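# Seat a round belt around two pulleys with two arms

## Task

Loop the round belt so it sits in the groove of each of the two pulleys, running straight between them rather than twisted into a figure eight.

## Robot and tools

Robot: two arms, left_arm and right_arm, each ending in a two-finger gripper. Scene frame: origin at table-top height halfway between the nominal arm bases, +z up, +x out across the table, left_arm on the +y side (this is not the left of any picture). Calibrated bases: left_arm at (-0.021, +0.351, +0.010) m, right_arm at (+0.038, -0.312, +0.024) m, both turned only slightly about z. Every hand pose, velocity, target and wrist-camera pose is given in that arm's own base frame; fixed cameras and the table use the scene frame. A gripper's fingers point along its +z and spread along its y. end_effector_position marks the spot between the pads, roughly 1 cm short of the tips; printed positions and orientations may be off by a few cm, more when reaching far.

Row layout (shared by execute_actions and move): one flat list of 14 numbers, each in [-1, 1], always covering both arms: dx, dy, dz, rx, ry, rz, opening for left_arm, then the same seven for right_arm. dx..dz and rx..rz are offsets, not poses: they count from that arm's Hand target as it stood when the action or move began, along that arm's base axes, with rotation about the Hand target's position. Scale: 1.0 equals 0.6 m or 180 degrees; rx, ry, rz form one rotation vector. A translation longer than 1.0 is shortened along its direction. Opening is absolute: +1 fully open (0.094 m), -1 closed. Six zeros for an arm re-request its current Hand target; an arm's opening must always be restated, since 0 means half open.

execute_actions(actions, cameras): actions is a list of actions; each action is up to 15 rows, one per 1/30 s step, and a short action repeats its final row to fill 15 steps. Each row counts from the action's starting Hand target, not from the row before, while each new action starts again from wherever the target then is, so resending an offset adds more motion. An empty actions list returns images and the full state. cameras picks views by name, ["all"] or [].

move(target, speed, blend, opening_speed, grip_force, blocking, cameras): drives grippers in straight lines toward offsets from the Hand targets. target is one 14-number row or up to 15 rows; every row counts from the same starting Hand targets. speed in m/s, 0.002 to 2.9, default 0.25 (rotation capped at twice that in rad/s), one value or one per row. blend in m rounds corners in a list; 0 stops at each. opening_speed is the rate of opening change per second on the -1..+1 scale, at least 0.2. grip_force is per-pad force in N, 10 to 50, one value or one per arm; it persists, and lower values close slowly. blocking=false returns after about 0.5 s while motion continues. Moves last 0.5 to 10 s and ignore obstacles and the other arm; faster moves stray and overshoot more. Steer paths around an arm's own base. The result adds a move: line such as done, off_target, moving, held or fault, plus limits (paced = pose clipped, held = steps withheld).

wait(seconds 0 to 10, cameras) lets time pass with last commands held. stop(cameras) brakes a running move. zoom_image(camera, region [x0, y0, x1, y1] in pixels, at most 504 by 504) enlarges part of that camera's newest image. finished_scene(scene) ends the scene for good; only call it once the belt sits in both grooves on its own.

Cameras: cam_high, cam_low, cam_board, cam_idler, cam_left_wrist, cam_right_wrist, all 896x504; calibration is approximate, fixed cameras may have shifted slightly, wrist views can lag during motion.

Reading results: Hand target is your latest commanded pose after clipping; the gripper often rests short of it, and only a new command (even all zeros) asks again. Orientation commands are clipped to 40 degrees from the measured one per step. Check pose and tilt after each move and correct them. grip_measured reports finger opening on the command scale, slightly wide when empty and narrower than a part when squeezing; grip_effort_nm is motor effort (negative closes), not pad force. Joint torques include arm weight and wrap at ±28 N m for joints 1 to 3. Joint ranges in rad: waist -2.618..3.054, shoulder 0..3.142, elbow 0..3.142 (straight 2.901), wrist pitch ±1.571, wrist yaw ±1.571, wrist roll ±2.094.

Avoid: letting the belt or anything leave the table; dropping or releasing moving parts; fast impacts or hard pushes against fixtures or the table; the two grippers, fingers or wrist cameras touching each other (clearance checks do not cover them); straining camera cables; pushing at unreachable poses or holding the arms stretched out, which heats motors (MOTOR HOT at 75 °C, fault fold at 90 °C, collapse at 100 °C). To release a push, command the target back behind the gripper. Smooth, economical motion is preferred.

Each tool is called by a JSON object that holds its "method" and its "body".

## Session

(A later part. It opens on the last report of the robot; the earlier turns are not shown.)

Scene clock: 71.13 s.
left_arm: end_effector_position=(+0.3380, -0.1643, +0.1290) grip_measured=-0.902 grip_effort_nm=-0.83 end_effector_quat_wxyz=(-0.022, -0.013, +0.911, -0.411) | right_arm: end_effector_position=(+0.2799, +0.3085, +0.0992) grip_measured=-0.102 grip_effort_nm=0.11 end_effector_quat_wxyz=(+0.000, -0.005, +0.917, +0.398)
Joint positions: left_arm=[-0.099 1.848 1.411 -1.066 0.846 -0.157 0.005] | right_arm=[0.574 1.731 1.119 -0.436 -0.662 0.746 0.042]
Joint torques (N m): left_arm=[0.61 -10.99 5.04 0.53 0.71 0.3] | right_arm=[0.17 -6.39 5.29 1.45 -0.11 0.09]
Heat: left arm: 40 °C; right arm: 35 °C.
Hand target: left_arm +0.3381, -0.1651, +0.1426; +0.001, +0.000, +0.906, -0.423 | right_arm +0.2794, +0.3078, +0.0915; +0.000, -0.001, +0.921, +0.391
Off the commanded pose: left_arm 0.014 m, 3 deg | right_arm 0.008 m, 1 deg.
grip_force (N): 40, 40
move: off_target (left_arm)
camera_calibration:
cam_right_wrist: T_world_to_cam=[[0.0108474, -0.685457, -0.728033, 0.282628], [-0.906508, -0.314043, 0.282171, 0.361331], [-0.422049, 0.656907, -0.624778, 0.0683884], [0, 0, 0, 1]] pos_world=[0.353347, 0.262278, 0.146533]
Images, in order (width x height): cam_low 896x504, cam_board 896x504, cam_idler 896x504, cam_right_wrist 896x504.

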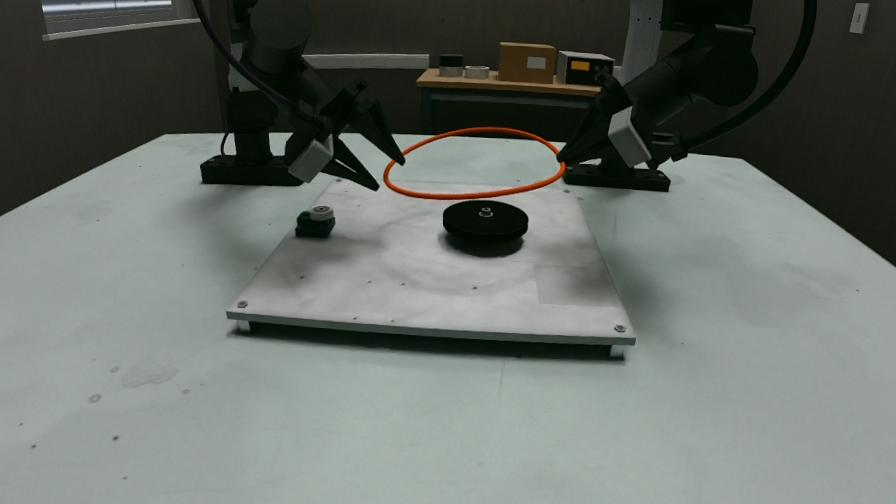

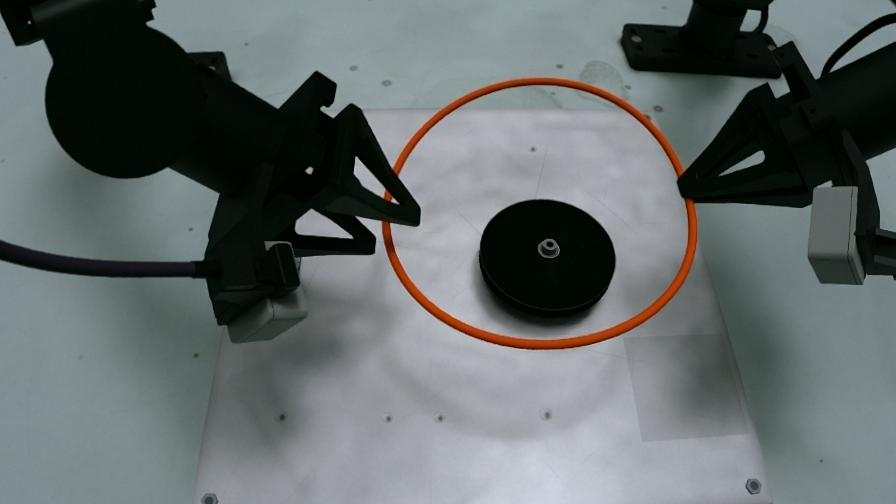

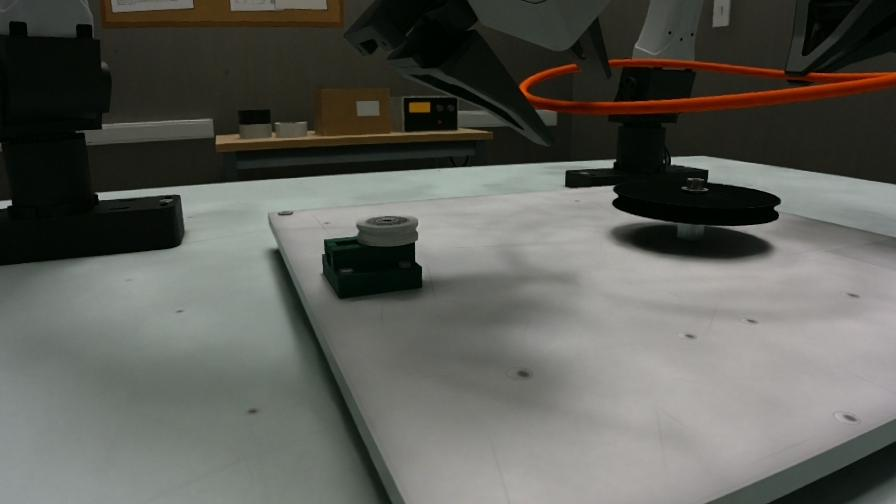

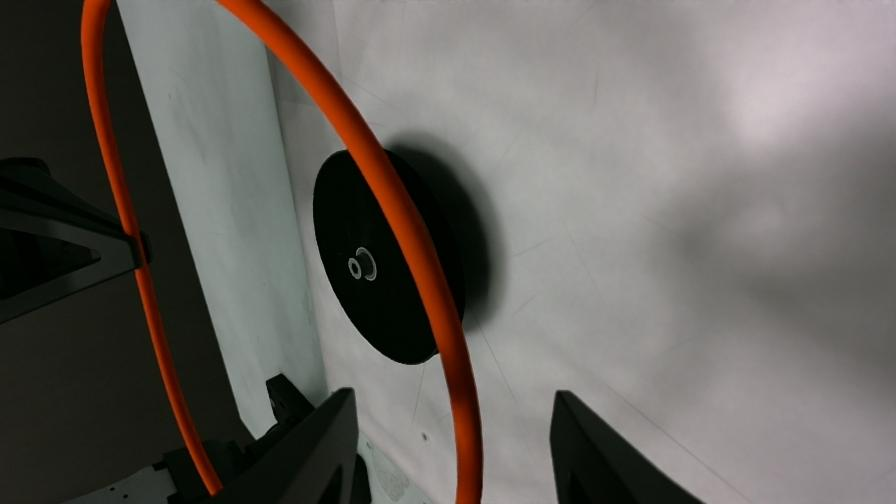

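{"method": "move", "body": {"target": [[0,0,0,0,0,0,-1,0,0.007,-0.007,0,0,0,-0.1],[0,0,0,0,0,0,-1,0,0.007,-0.007,0,0,0,-1]], "speed": 0.06, "cameras": ["cam_right_wrist","cam_board","cam_low","cam_idler"]}}

Scene clock: 74.20 s.
left_arm: end_effector_position=(+0.3380, -0.1643, +0.1290) grip_measured=-0.902 grip_effort_nm=-0.83 end_effector_quat_wxyz=(-0.022, -0.013, +0.911, -0.411) | right_arm: end_effector_position=(+0.2812, +0.3128, +0.0981) grip_measured=-0.890 grip_effort_nm=-0.77 end_effector_quat_wxyz=(+0.004, -0.006, +0.917, +0.400)
Joint positions: left_arm=[-0.099 1.848 1.411 -1.066 0.846 -0.157 0.005] | right_arm=[0.583 1.739 1.119 -0.412 -0.657 0.758 0.005]
Joint torques (N m): left_arm=[0.58 -11 5.04 0.53 0.71 0.3] | right_arm=[0.46 -5.98 5.03 1.52 -0.11 0.14]
Heat: left arm: 40 °C; right arm: 35 °C.
Hand target: left_arm +0.3381, -0.1651, +0.1426; +0.001, +0.000, +0.906, -0.423 | right_arm +0.2793, +0.3121, +0.0872; +0.000, -0.001, +0.921, +0.390
Off the commanded pose: left_arm 0.014 m, 3 deg | right_arm 0.011 m, 1 deg.
grip_force (N): 40, 40
move: off_target (left_arm, right_arm); target 2's new opening was sent with right_arm's hand 0.011 m and 1 deg from that target
camera_calibration:
cam_right_wrist: T_world_to_cam=[[0.0143282, -0.682223, -0.731004, 0.283113], [-0.908982, -0.313478, 0.274742, 0.365513], [-0.416589, 0.660533, -0.62462, 0.0627645], [0, 0, 0, 1]] pos_world=[0.354335, 0.266268, 0.145738]
Images, in order (width x height): cam_low 896x504, cam_board 896x504, cam_idler 896x504, cam_right_wrist 896x504.

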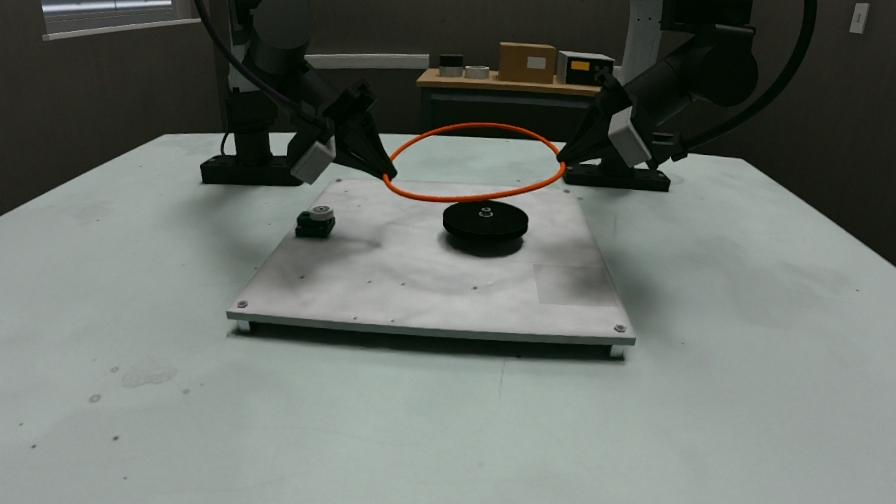

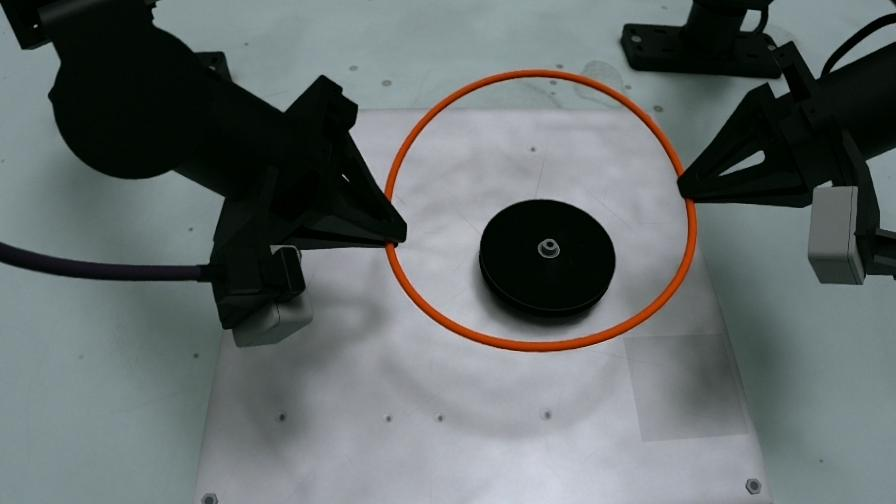

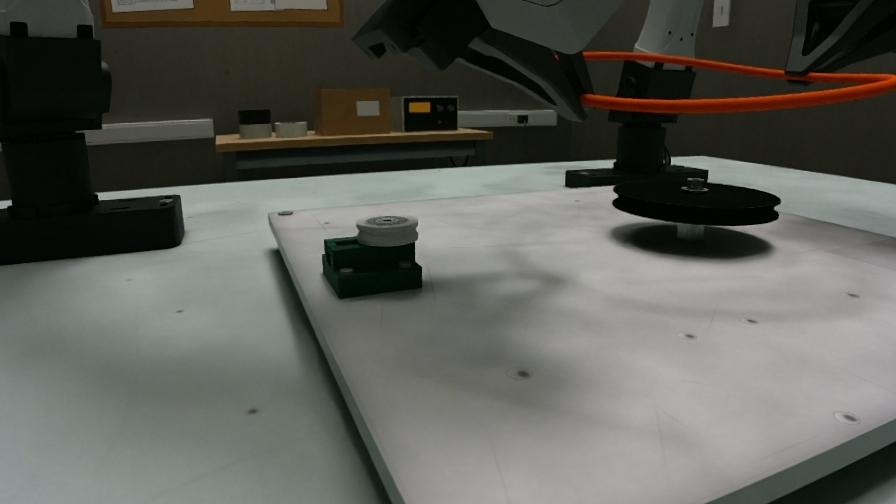

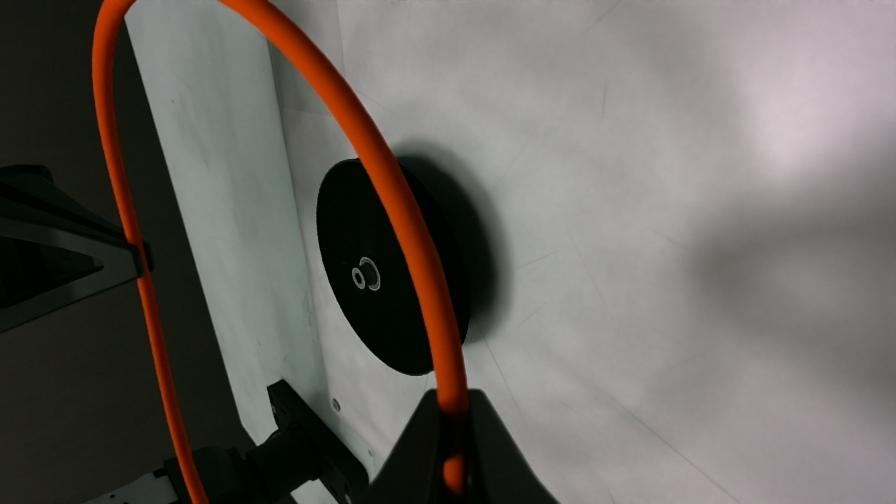

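{"method": "move", "body": {"target": [[0,0,-0.06,0,0,0,-1,-0.01,-0.06,-0.02,0,0,0,-1],[-0.003,-0.008,-0.13,0,0,0,-1,-0.02,-0.1,-0.06,0,0,0,-1]], "speed": 0.08, "blend": 0.02, "cameras": ["all"]}}

Scene clock: 79.27 s.
left_arm: end_effector_position=(+0.3367, -0.1676, +0.0658) grip_measured=-0.902 grip_effort_nm=-0.83 end_effector_quat_wxyz=(+0.001, +0.002, +0.909, -0.418) | right_arm: end_effector_position=(+0.2661, +0.2551, +0.0462) grip_measured=-0.892 grip_effort_nm=-0.83 end_effector_quat_wxyz=(-0.010, +0.002, +0.923, +0.386)
Joint positions: left_arm=[-0.105 1.891 1.193 -0.749 0.855 -0.157 0.005] | right_arm=[0.454 1.721 0.902 -0.353 -0.704 0.607 0.005]
Joint torques (N m): left_arm=[-0.18 -7.61 4.78 0.62 0.59 0.04] | right_arm=[-1.16 -8.39 4.79 1.19 -0.39 -0.03]
Heat: left arm: 41 °C; right arm: 35 °C.
Hand target: left_arm +0.3363, -0.1700, +0.0646; +0.001, +0.000, +0.906, -0.423 | right_arm +0.2672, +0.2520, +0.0511; +0.000, -0.001, +0.921, +0.390
Off the commanded pose: left_arm 0.003 m, 1 deg | right_arm 0.006 m, 1 deg.
grip_force (N): 40, 40
move: done; blend cut to 0.0191 m at target 1
camera_calibration:
cam_left_wrist: T_world_to_cam=[[-0.00572174, -0.653155, 0.757203, -0.15851], [-0.913538, 0.311388, 0.261697, 0.38362], [-0.406712, -0.690237, -0.598463, 0.147005], [0, 0, 0, 1]] pos_world=[0.409334, -0.121517, 0.107609]
cam_right_wrist: T_world_to_cam=[[-0.0111774, -0.704596, -0.709521, 0.217427], [-0.900733, -0.301039, 0.313139, 0.340849], [-0.434229, 0.642589, -0.631288, 0.0717238], [0, 0, 0, 1]] pos_world=[0.340589, 0.209718, 0.0928141]

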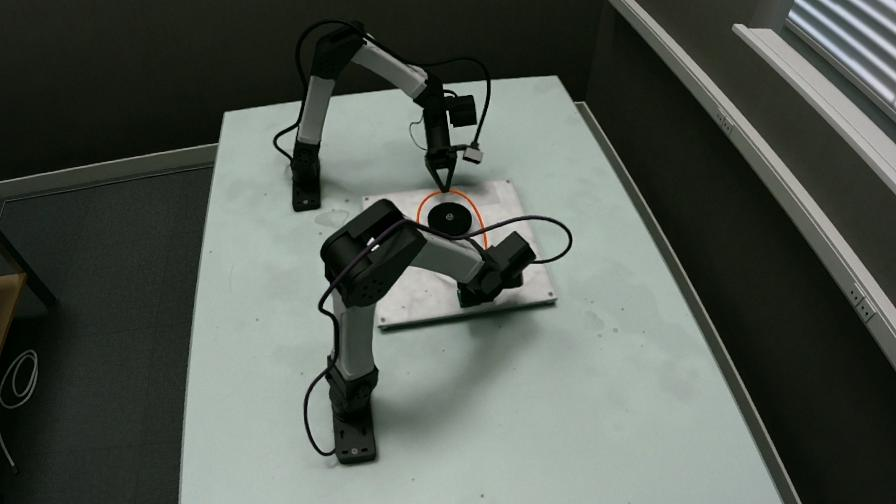

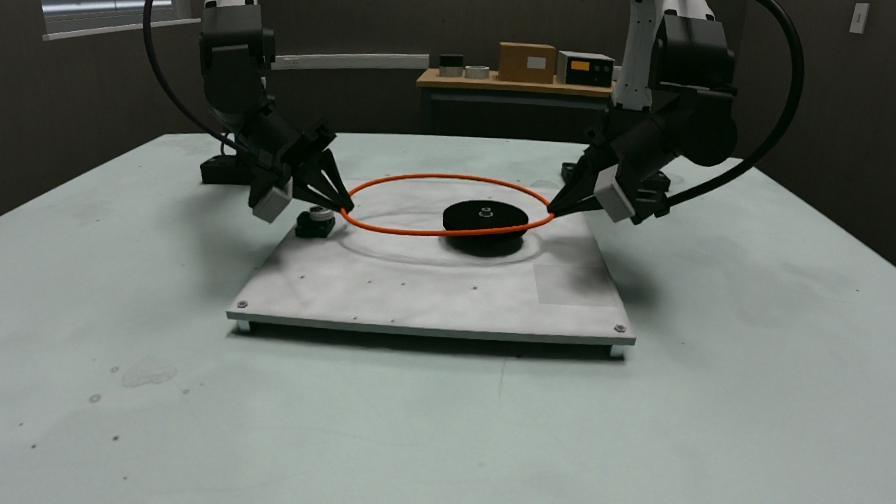

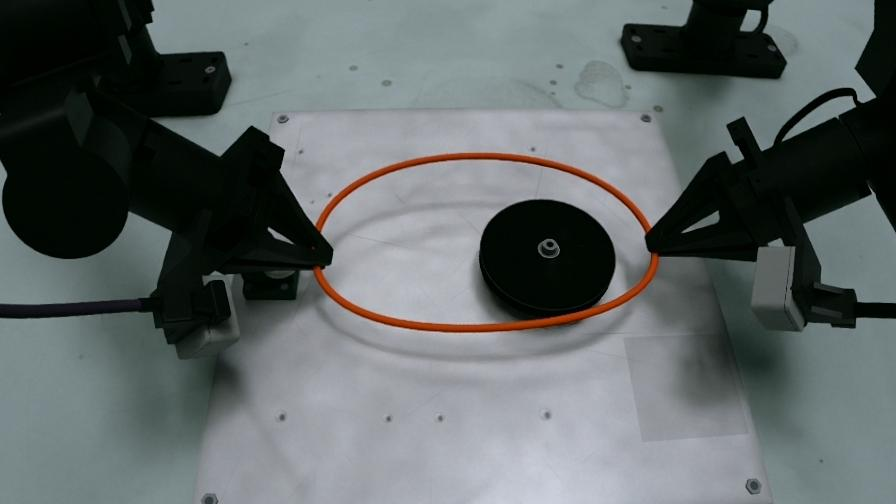

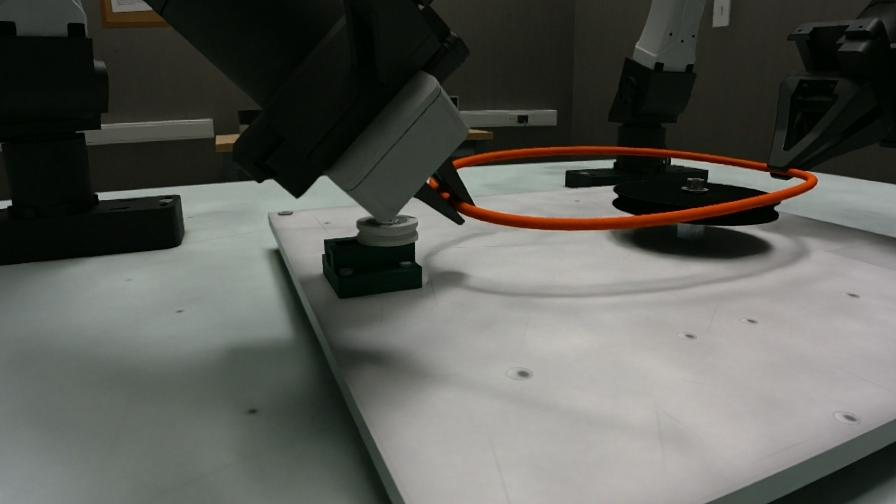

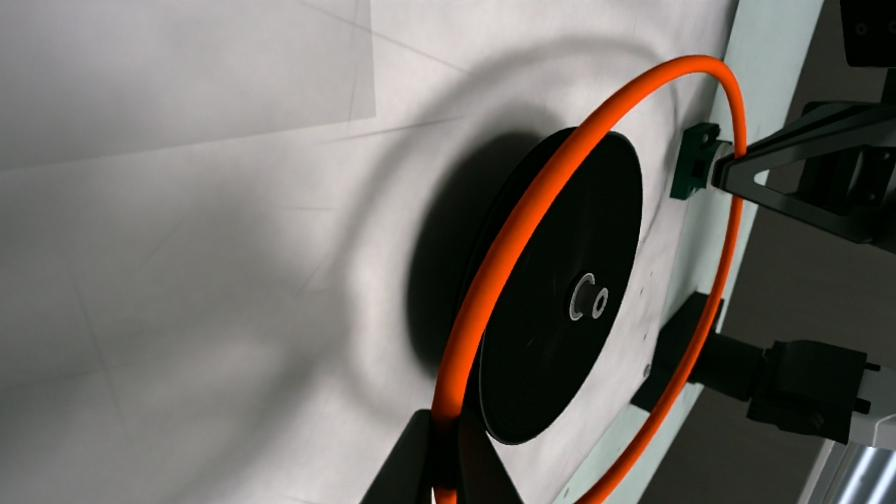

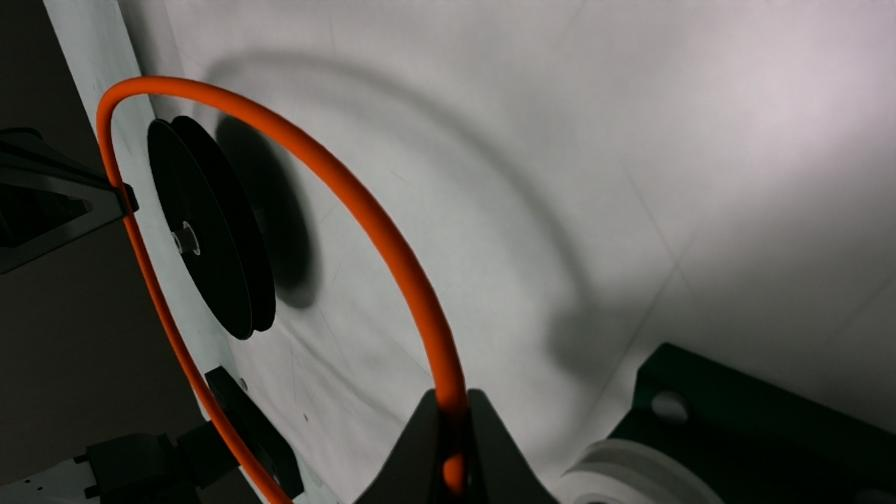

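{"method": "move", "body": {"target": [-0.001,0.004,-0.036,0,0,0,-1,0,0,0.027,0,0,0,-1], "speed": 0.06, "cameras": ["cam_left_wrist","cam_board","cam_low","cam_idler"]}}

{"method": "zoom_image", "body": {"camera": "cam_low", "region": [330, 150, 610, 290]}}

{"method": "zoom_image", "body": {"camera": "cam_idler", "region": [560, 130, 860, 290]}}

Scene clock: 81.37 s.
left_arm: end_effector_position=(+0.3353, -0.1680, +0.0454) grip_measured=-0.902 grip_effort_nm=-0.83 end_effector_quat_wxyz=(-0.001, +0.001, +0.908, -0.419) | right_arm: end_effector_position=(+0.2606, +0.2524, +0.0540) grip_measured=-0.892 grip_effort_nm=-0.82 end_effector_quat_wxyz=(-0.014, +0.004, +0.923, +0.384)
Joint positions: left_arm=[-0.105 1.928 1.15 -0.675 0.86 -0.157 0.005] | right_arm=[0.454 1.686 0.902 -0.396 -0.704 0.607 0.005]
Joint torques (N m): left_arm=[0.47 -7.49 4.53 0.65 0.55 0.15] | right_arm=[-1.18 -8.2 7.49 0.86 -0.38 0.03]
Heat: left arm: 41 °C; right arm: 35 °C.
Hand target: left_arm +0.3356, -0.1676, +0.0429; +0.001, +0.000, +0.906, -0.423 | right_arm +0.2672, +0.2521, +0.0674; +0.000, -0.001, +0.921, +0.390
Off the commanded pose: left_arm 0.002 m, 1 deg | right_arm 0.015 m, 2 deg.
grip_force (N): 40, 40
move: off_target (right_arm)
camera_calibration:
cam_left_wrist: T_world_to_cam=[[-0.00165454, -0.650436, 0.759559, -0.144286], [-0.911847, 0.312801, 0.265876, 0.387195], [-0.410527, -0.692162, -0.593616, 0.134713], [0, 0, 0, 1]] pos_world=[0.408128, -0.121721, 0.0866155]
Images, in order (width x height): cam_low 896x504, cam_board 896x504, cam_idler 896x504, cam_left_wrist 896x504.

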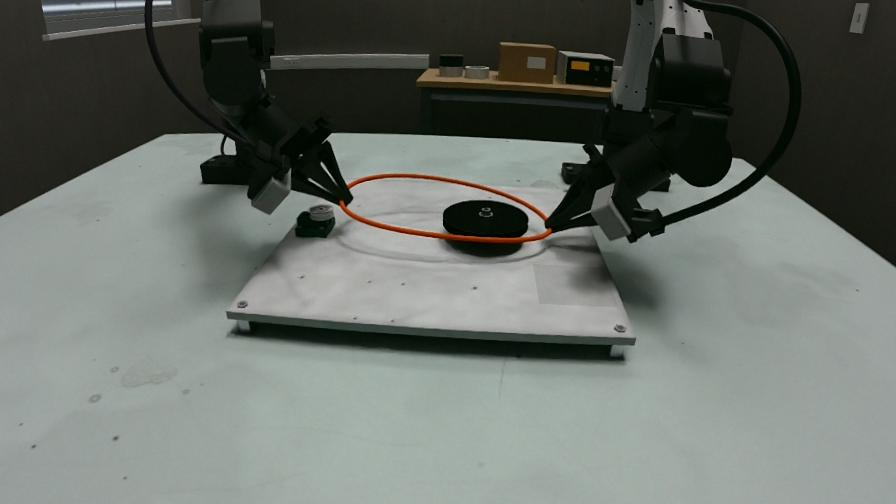

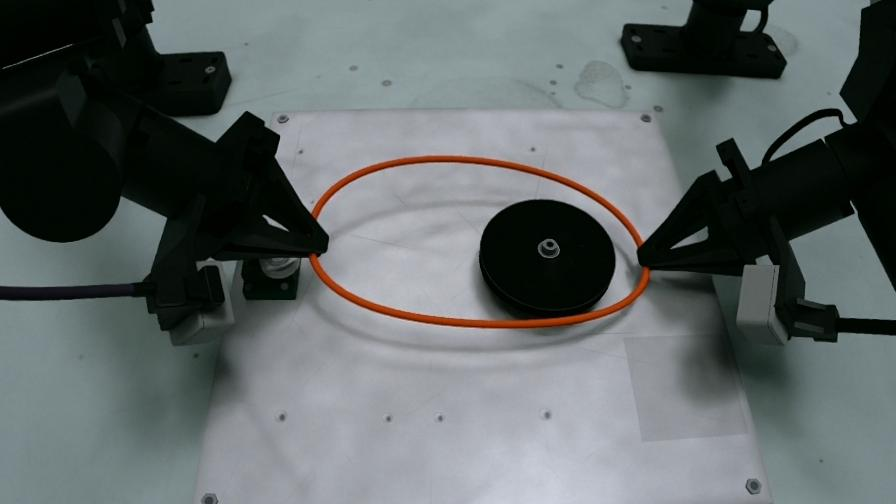

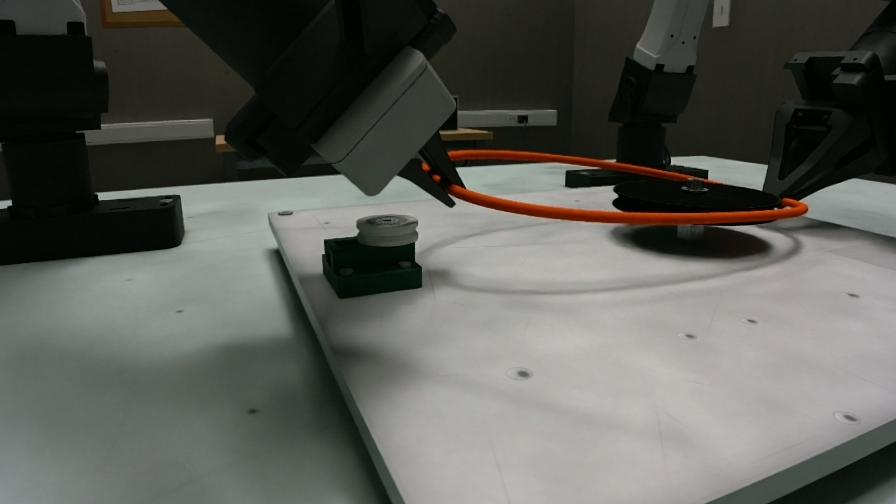

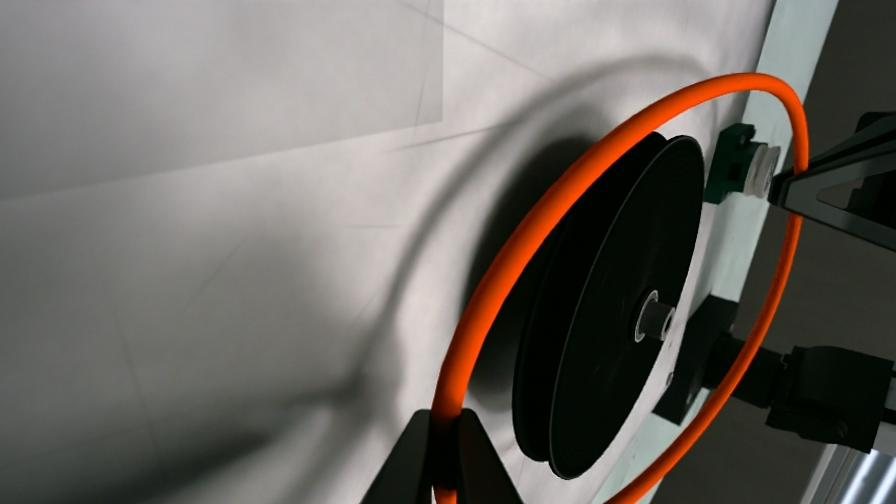

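Scaled by 1.800 from the camera's 896x504 image, which has a finer 1280x720 frame.

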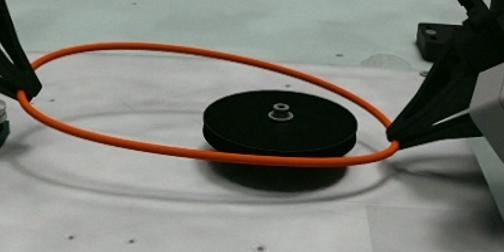

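Scaled by 1.680 from the camera's 896x504 image, which has a finer 1280x720 frame.

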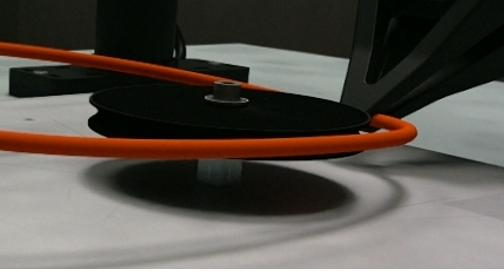

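{"method": "move", "body": {"target": [[0,0,0,0,0,0,-1,0.008,-0.02,0.015,0,0,0,-1],[0,-0.008,0.0,0,0,0,-1,0.008,-0.1,0.015,0,0,0,-1]], "speed": 0.06, "cameras": ["all"]}}

{"method": "zoom_image", "body": {"camera": "cam_low", "region": [290, 150, 570, 290]}}

{"method": "zoom_image", "body": {"camera": "cam_idler", "region": [560, 130, 860, 290]}}

Scene clock: 84.57 s.
left_arm: end_effector_position=(+0.3438, -0.1830, +0.0529) grip_measured=-0.902 grip_effort_nm=-0.83 end_effector_quat_wxyz=(+0.023, +0.026, +0.897, -0.441) | right_arm: end_effector_position=(+0.2674, +0.2098, +0.0743) grip_measured=-0.892 grip_effort_nm=-0.82 end_effector_quat_wxyz=(-0.009, -0.021, +0.910, +0.415)
Joint positions: left_arm=[-0.132 1.928 1.15 -0.594 0.899 -0.171 0.005] | right_arm=[0.28 1.652 0.93 -0.586 -0.825 0.35 0.005]
Joint torques (N m): left_arm=[1.59 -7.86 4.23 0.16 0.12 0.03] | right_arm=[-3.62 -8.24 6.57 0.23 0.11 -0.01]
Heat: left arm: 40 °C; right arm: 36 °C.
Hand target: left_arm +0.3356, -0.1724, +0.0430; +0.001, +0.000, +0.906, -0.423 | right_arm +0.2720, +0.1921, +0.0764; +0.000, -0.001, +0.921, +0.391
Off the commanded pose: left_arm 0.017 m, 5 deg | right_arm 0.018 m, 4 deg.
grip_force (N): 40, 40
move: off_target (left_arm, right_arm)
camera_calibration:
cam_left_wrist: T_world_to_cam=[[-0.0670711, -0.612024, 0.78799, -0.131778], [-0.918611, 0.346132, 0.190648, 0.410088], [-0.38943, -0.711069, -0.585427, 0.121138], [0, 0, 0, 1]] pos_world=[0.415048, -0.136458, 0.0965749]
cam_right_wrist: T_world_to_cam=[[0.0311723, -0.656863, -0.753365, 0.187375], [-0.89329, -0.356446, 0.273825, 0.332082], [-0.448399, 0.664438, -0.59788, 0.115885], [0, 0, 0, 1]] pos_world=[0.342767, 0.164451, 0.119515]

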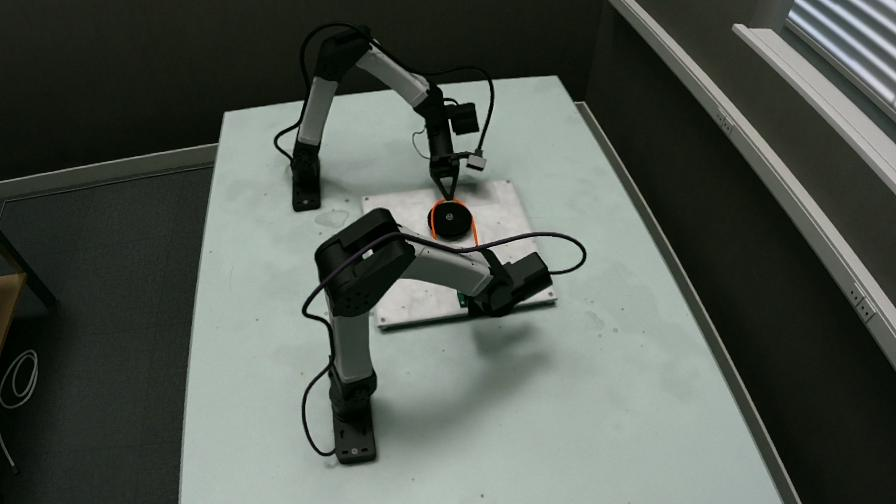

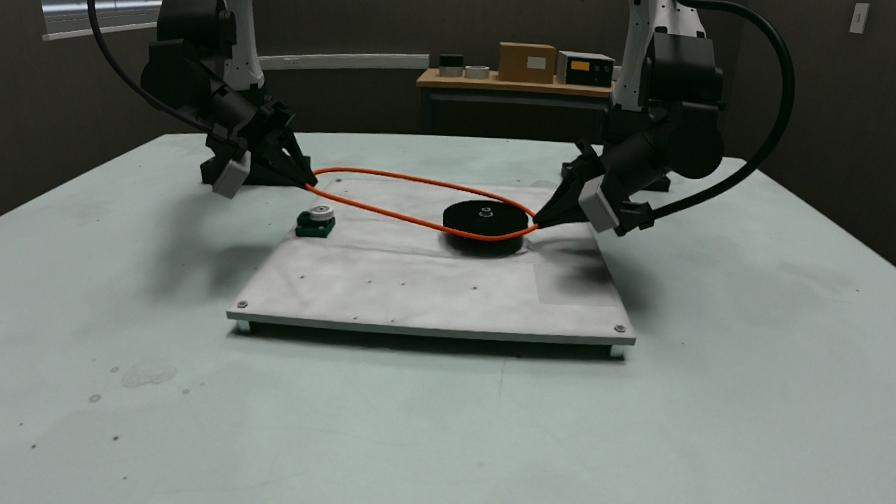

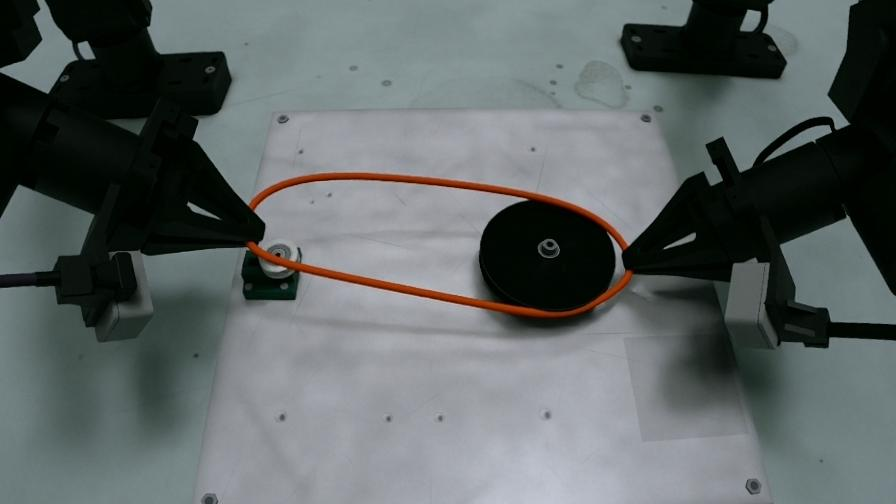

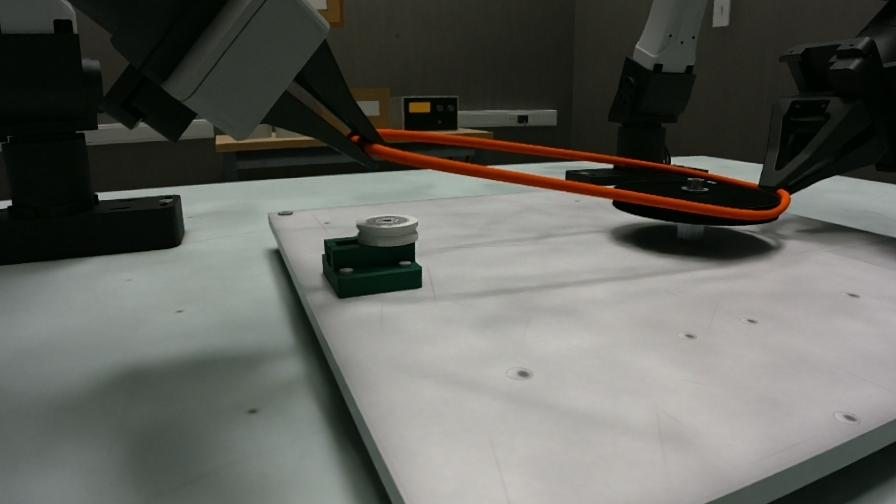

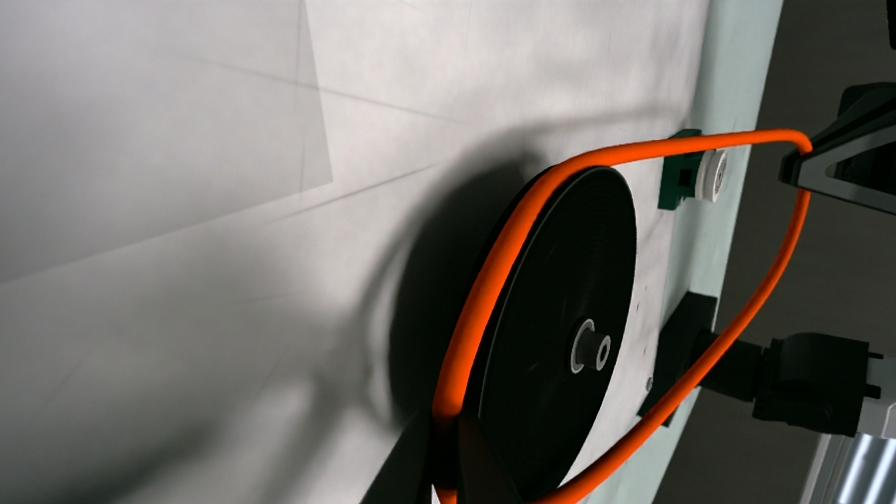

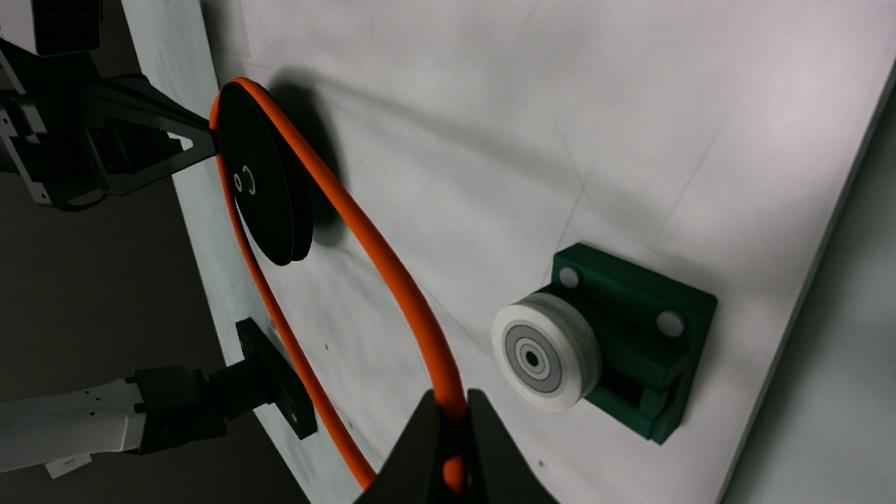

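Scaled by 1.800 from the camera's 896x504 image, which has a finer 1280x720 frame.

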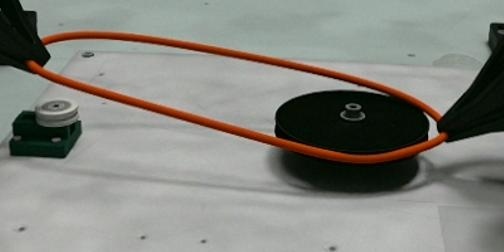

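Scaled by 1.680 from the camera's 896x504 image, which has a finer 1280x720 frame.

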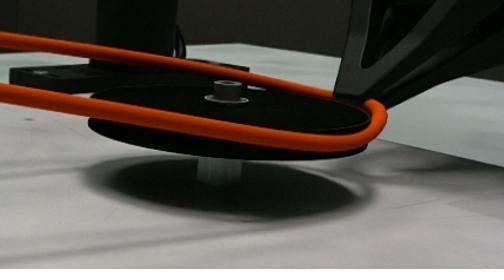

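{"method": "move", "body": {"target": [0,0,-0.015,0,0,0,-1,0,0.02,-0.022,0,0,0,-1], "speed": 0.06, "cameras": ["cam_left_wrist","cam_board","cam_low","cam_idler"]}}

{"method": "zoom_image", "body": {"camera": "cam_low", "region": [290, 150, 570, 290]}}

{"method": "zoom_image", "body": {"camera": "cam_idler", "region": [560, 130, 860, 290]}}

Scene clock: 86.97 s.
left_arm: end_effector_position=(+0.3413, -0.1828, +0.0470) grip_measured=-0.902 grip_effort_nm=-0.83 end_effector_quat_wxyz=(+0.017, +0.023, +0.897, -0.441) | right_arm: end_effector_position=(+0.2729, +0.2148, +0.0761) grip_measured=-0.892 grip_effort_nm=-0.82 end_effector_quat_wxyz=(+0.002, -0.019, +0.908, +0.418)
Joint positions: left_arm=[-0.132 1.938 1.139 -0.585 0.9 -0.172 0.005] | right_arm=[0.292 1.652 0.93 -0.542 -0.821 0.384 0.005]
Joint torques (N m): left_arm=[1.61 -7.19 3.88 0.37 0.11 0.06] | right_arm=[-1.07 -6.13 4.53 0.84 0.22 0.2]
Heat: left arm: 40 °C; right arm: 36 °C.
Hand target: left_arm +0.3356, -0.1724, +0.0340; +0.001, +0.000, +0.906, -0.423 | right_arm +0.2720, +0.2040, +0.0632; +0.000, -0.001, +0.921, +0.390
Off the commanded pose: left_arm 0.018 m, 4 deg | right_arm 0.017 m, 4 deg.
grip_force (N): 40, 40
move: off_target (left_arm, right_arm)
camera_calibration:
cam_left_wrist: T_world_to_cam=[[-0.0564387, -0.612752, 0.788257, -0.130868], [-0.916118, 0.345656, 0.203102, 0.407276], [-0.396917, -0.710674, -0.580861, 0.119196], [0, 0, 0, 1]] pos_world=[0.413038, -0.136257, 0.0896756]
Images, in order (width x height): cam_low 896x504, cam_board 896x504, cam_idler 896x504, cam_left_wrist 896x504.

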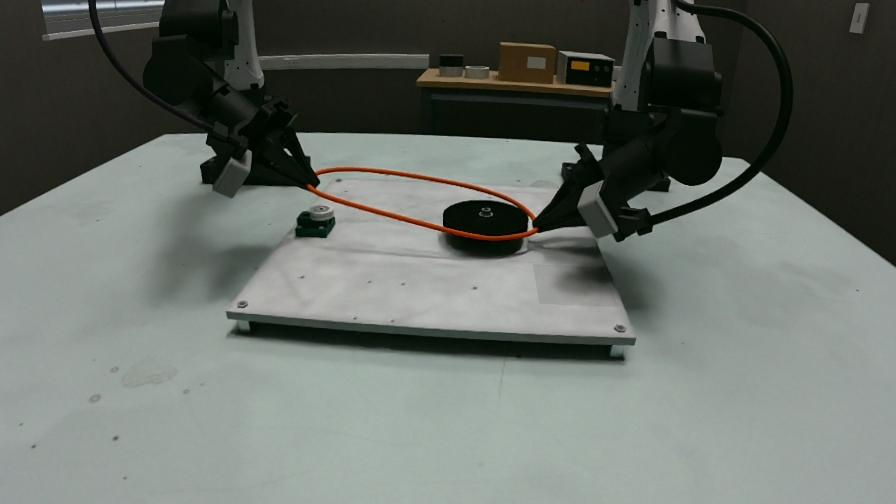

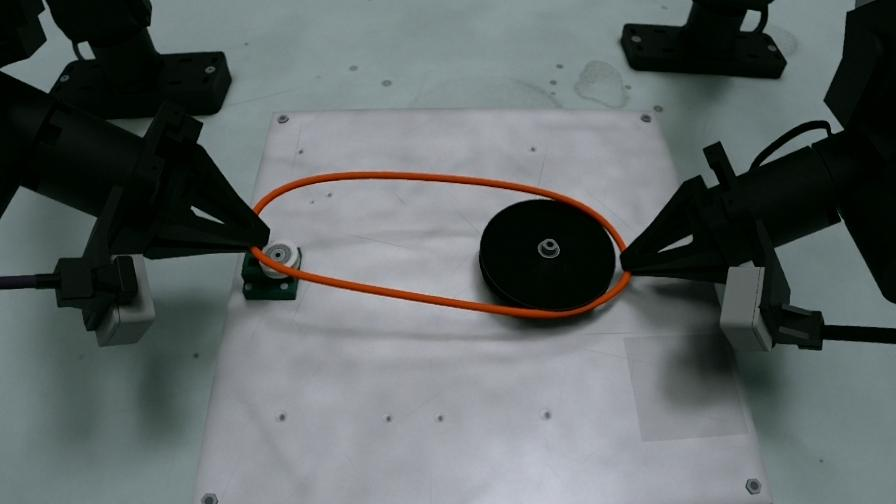

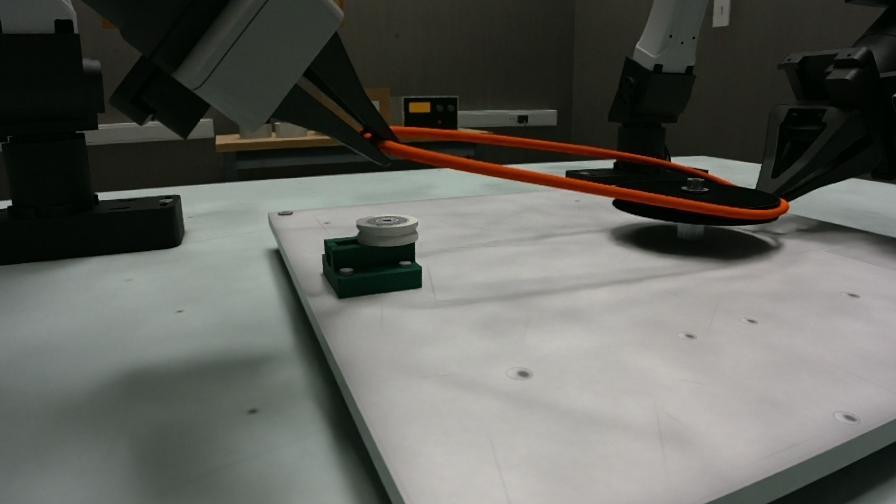

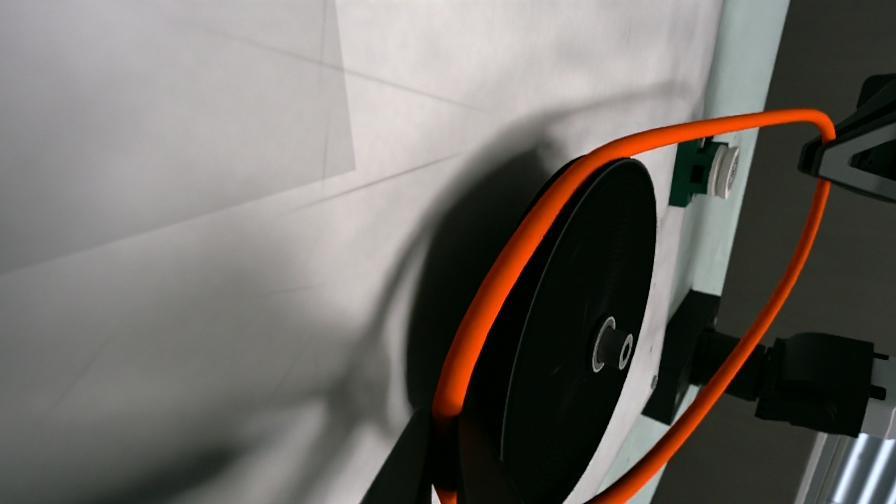

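Scaled by 1.800 from the camera's 896x504 image, which has a finer 1280x720 frame.

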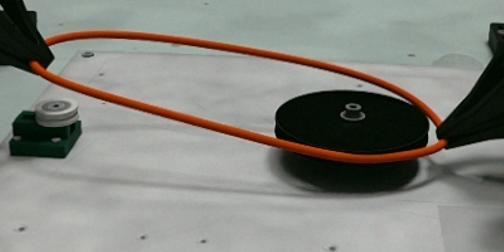

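Scaled by 1.680 from the camera's 896x504 image, which has a finer 1280x720 frame.

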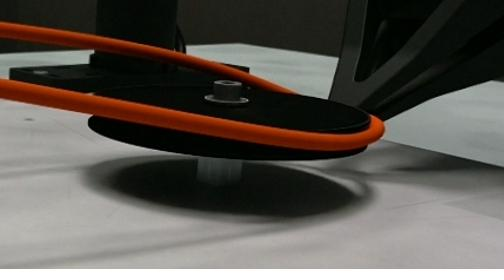

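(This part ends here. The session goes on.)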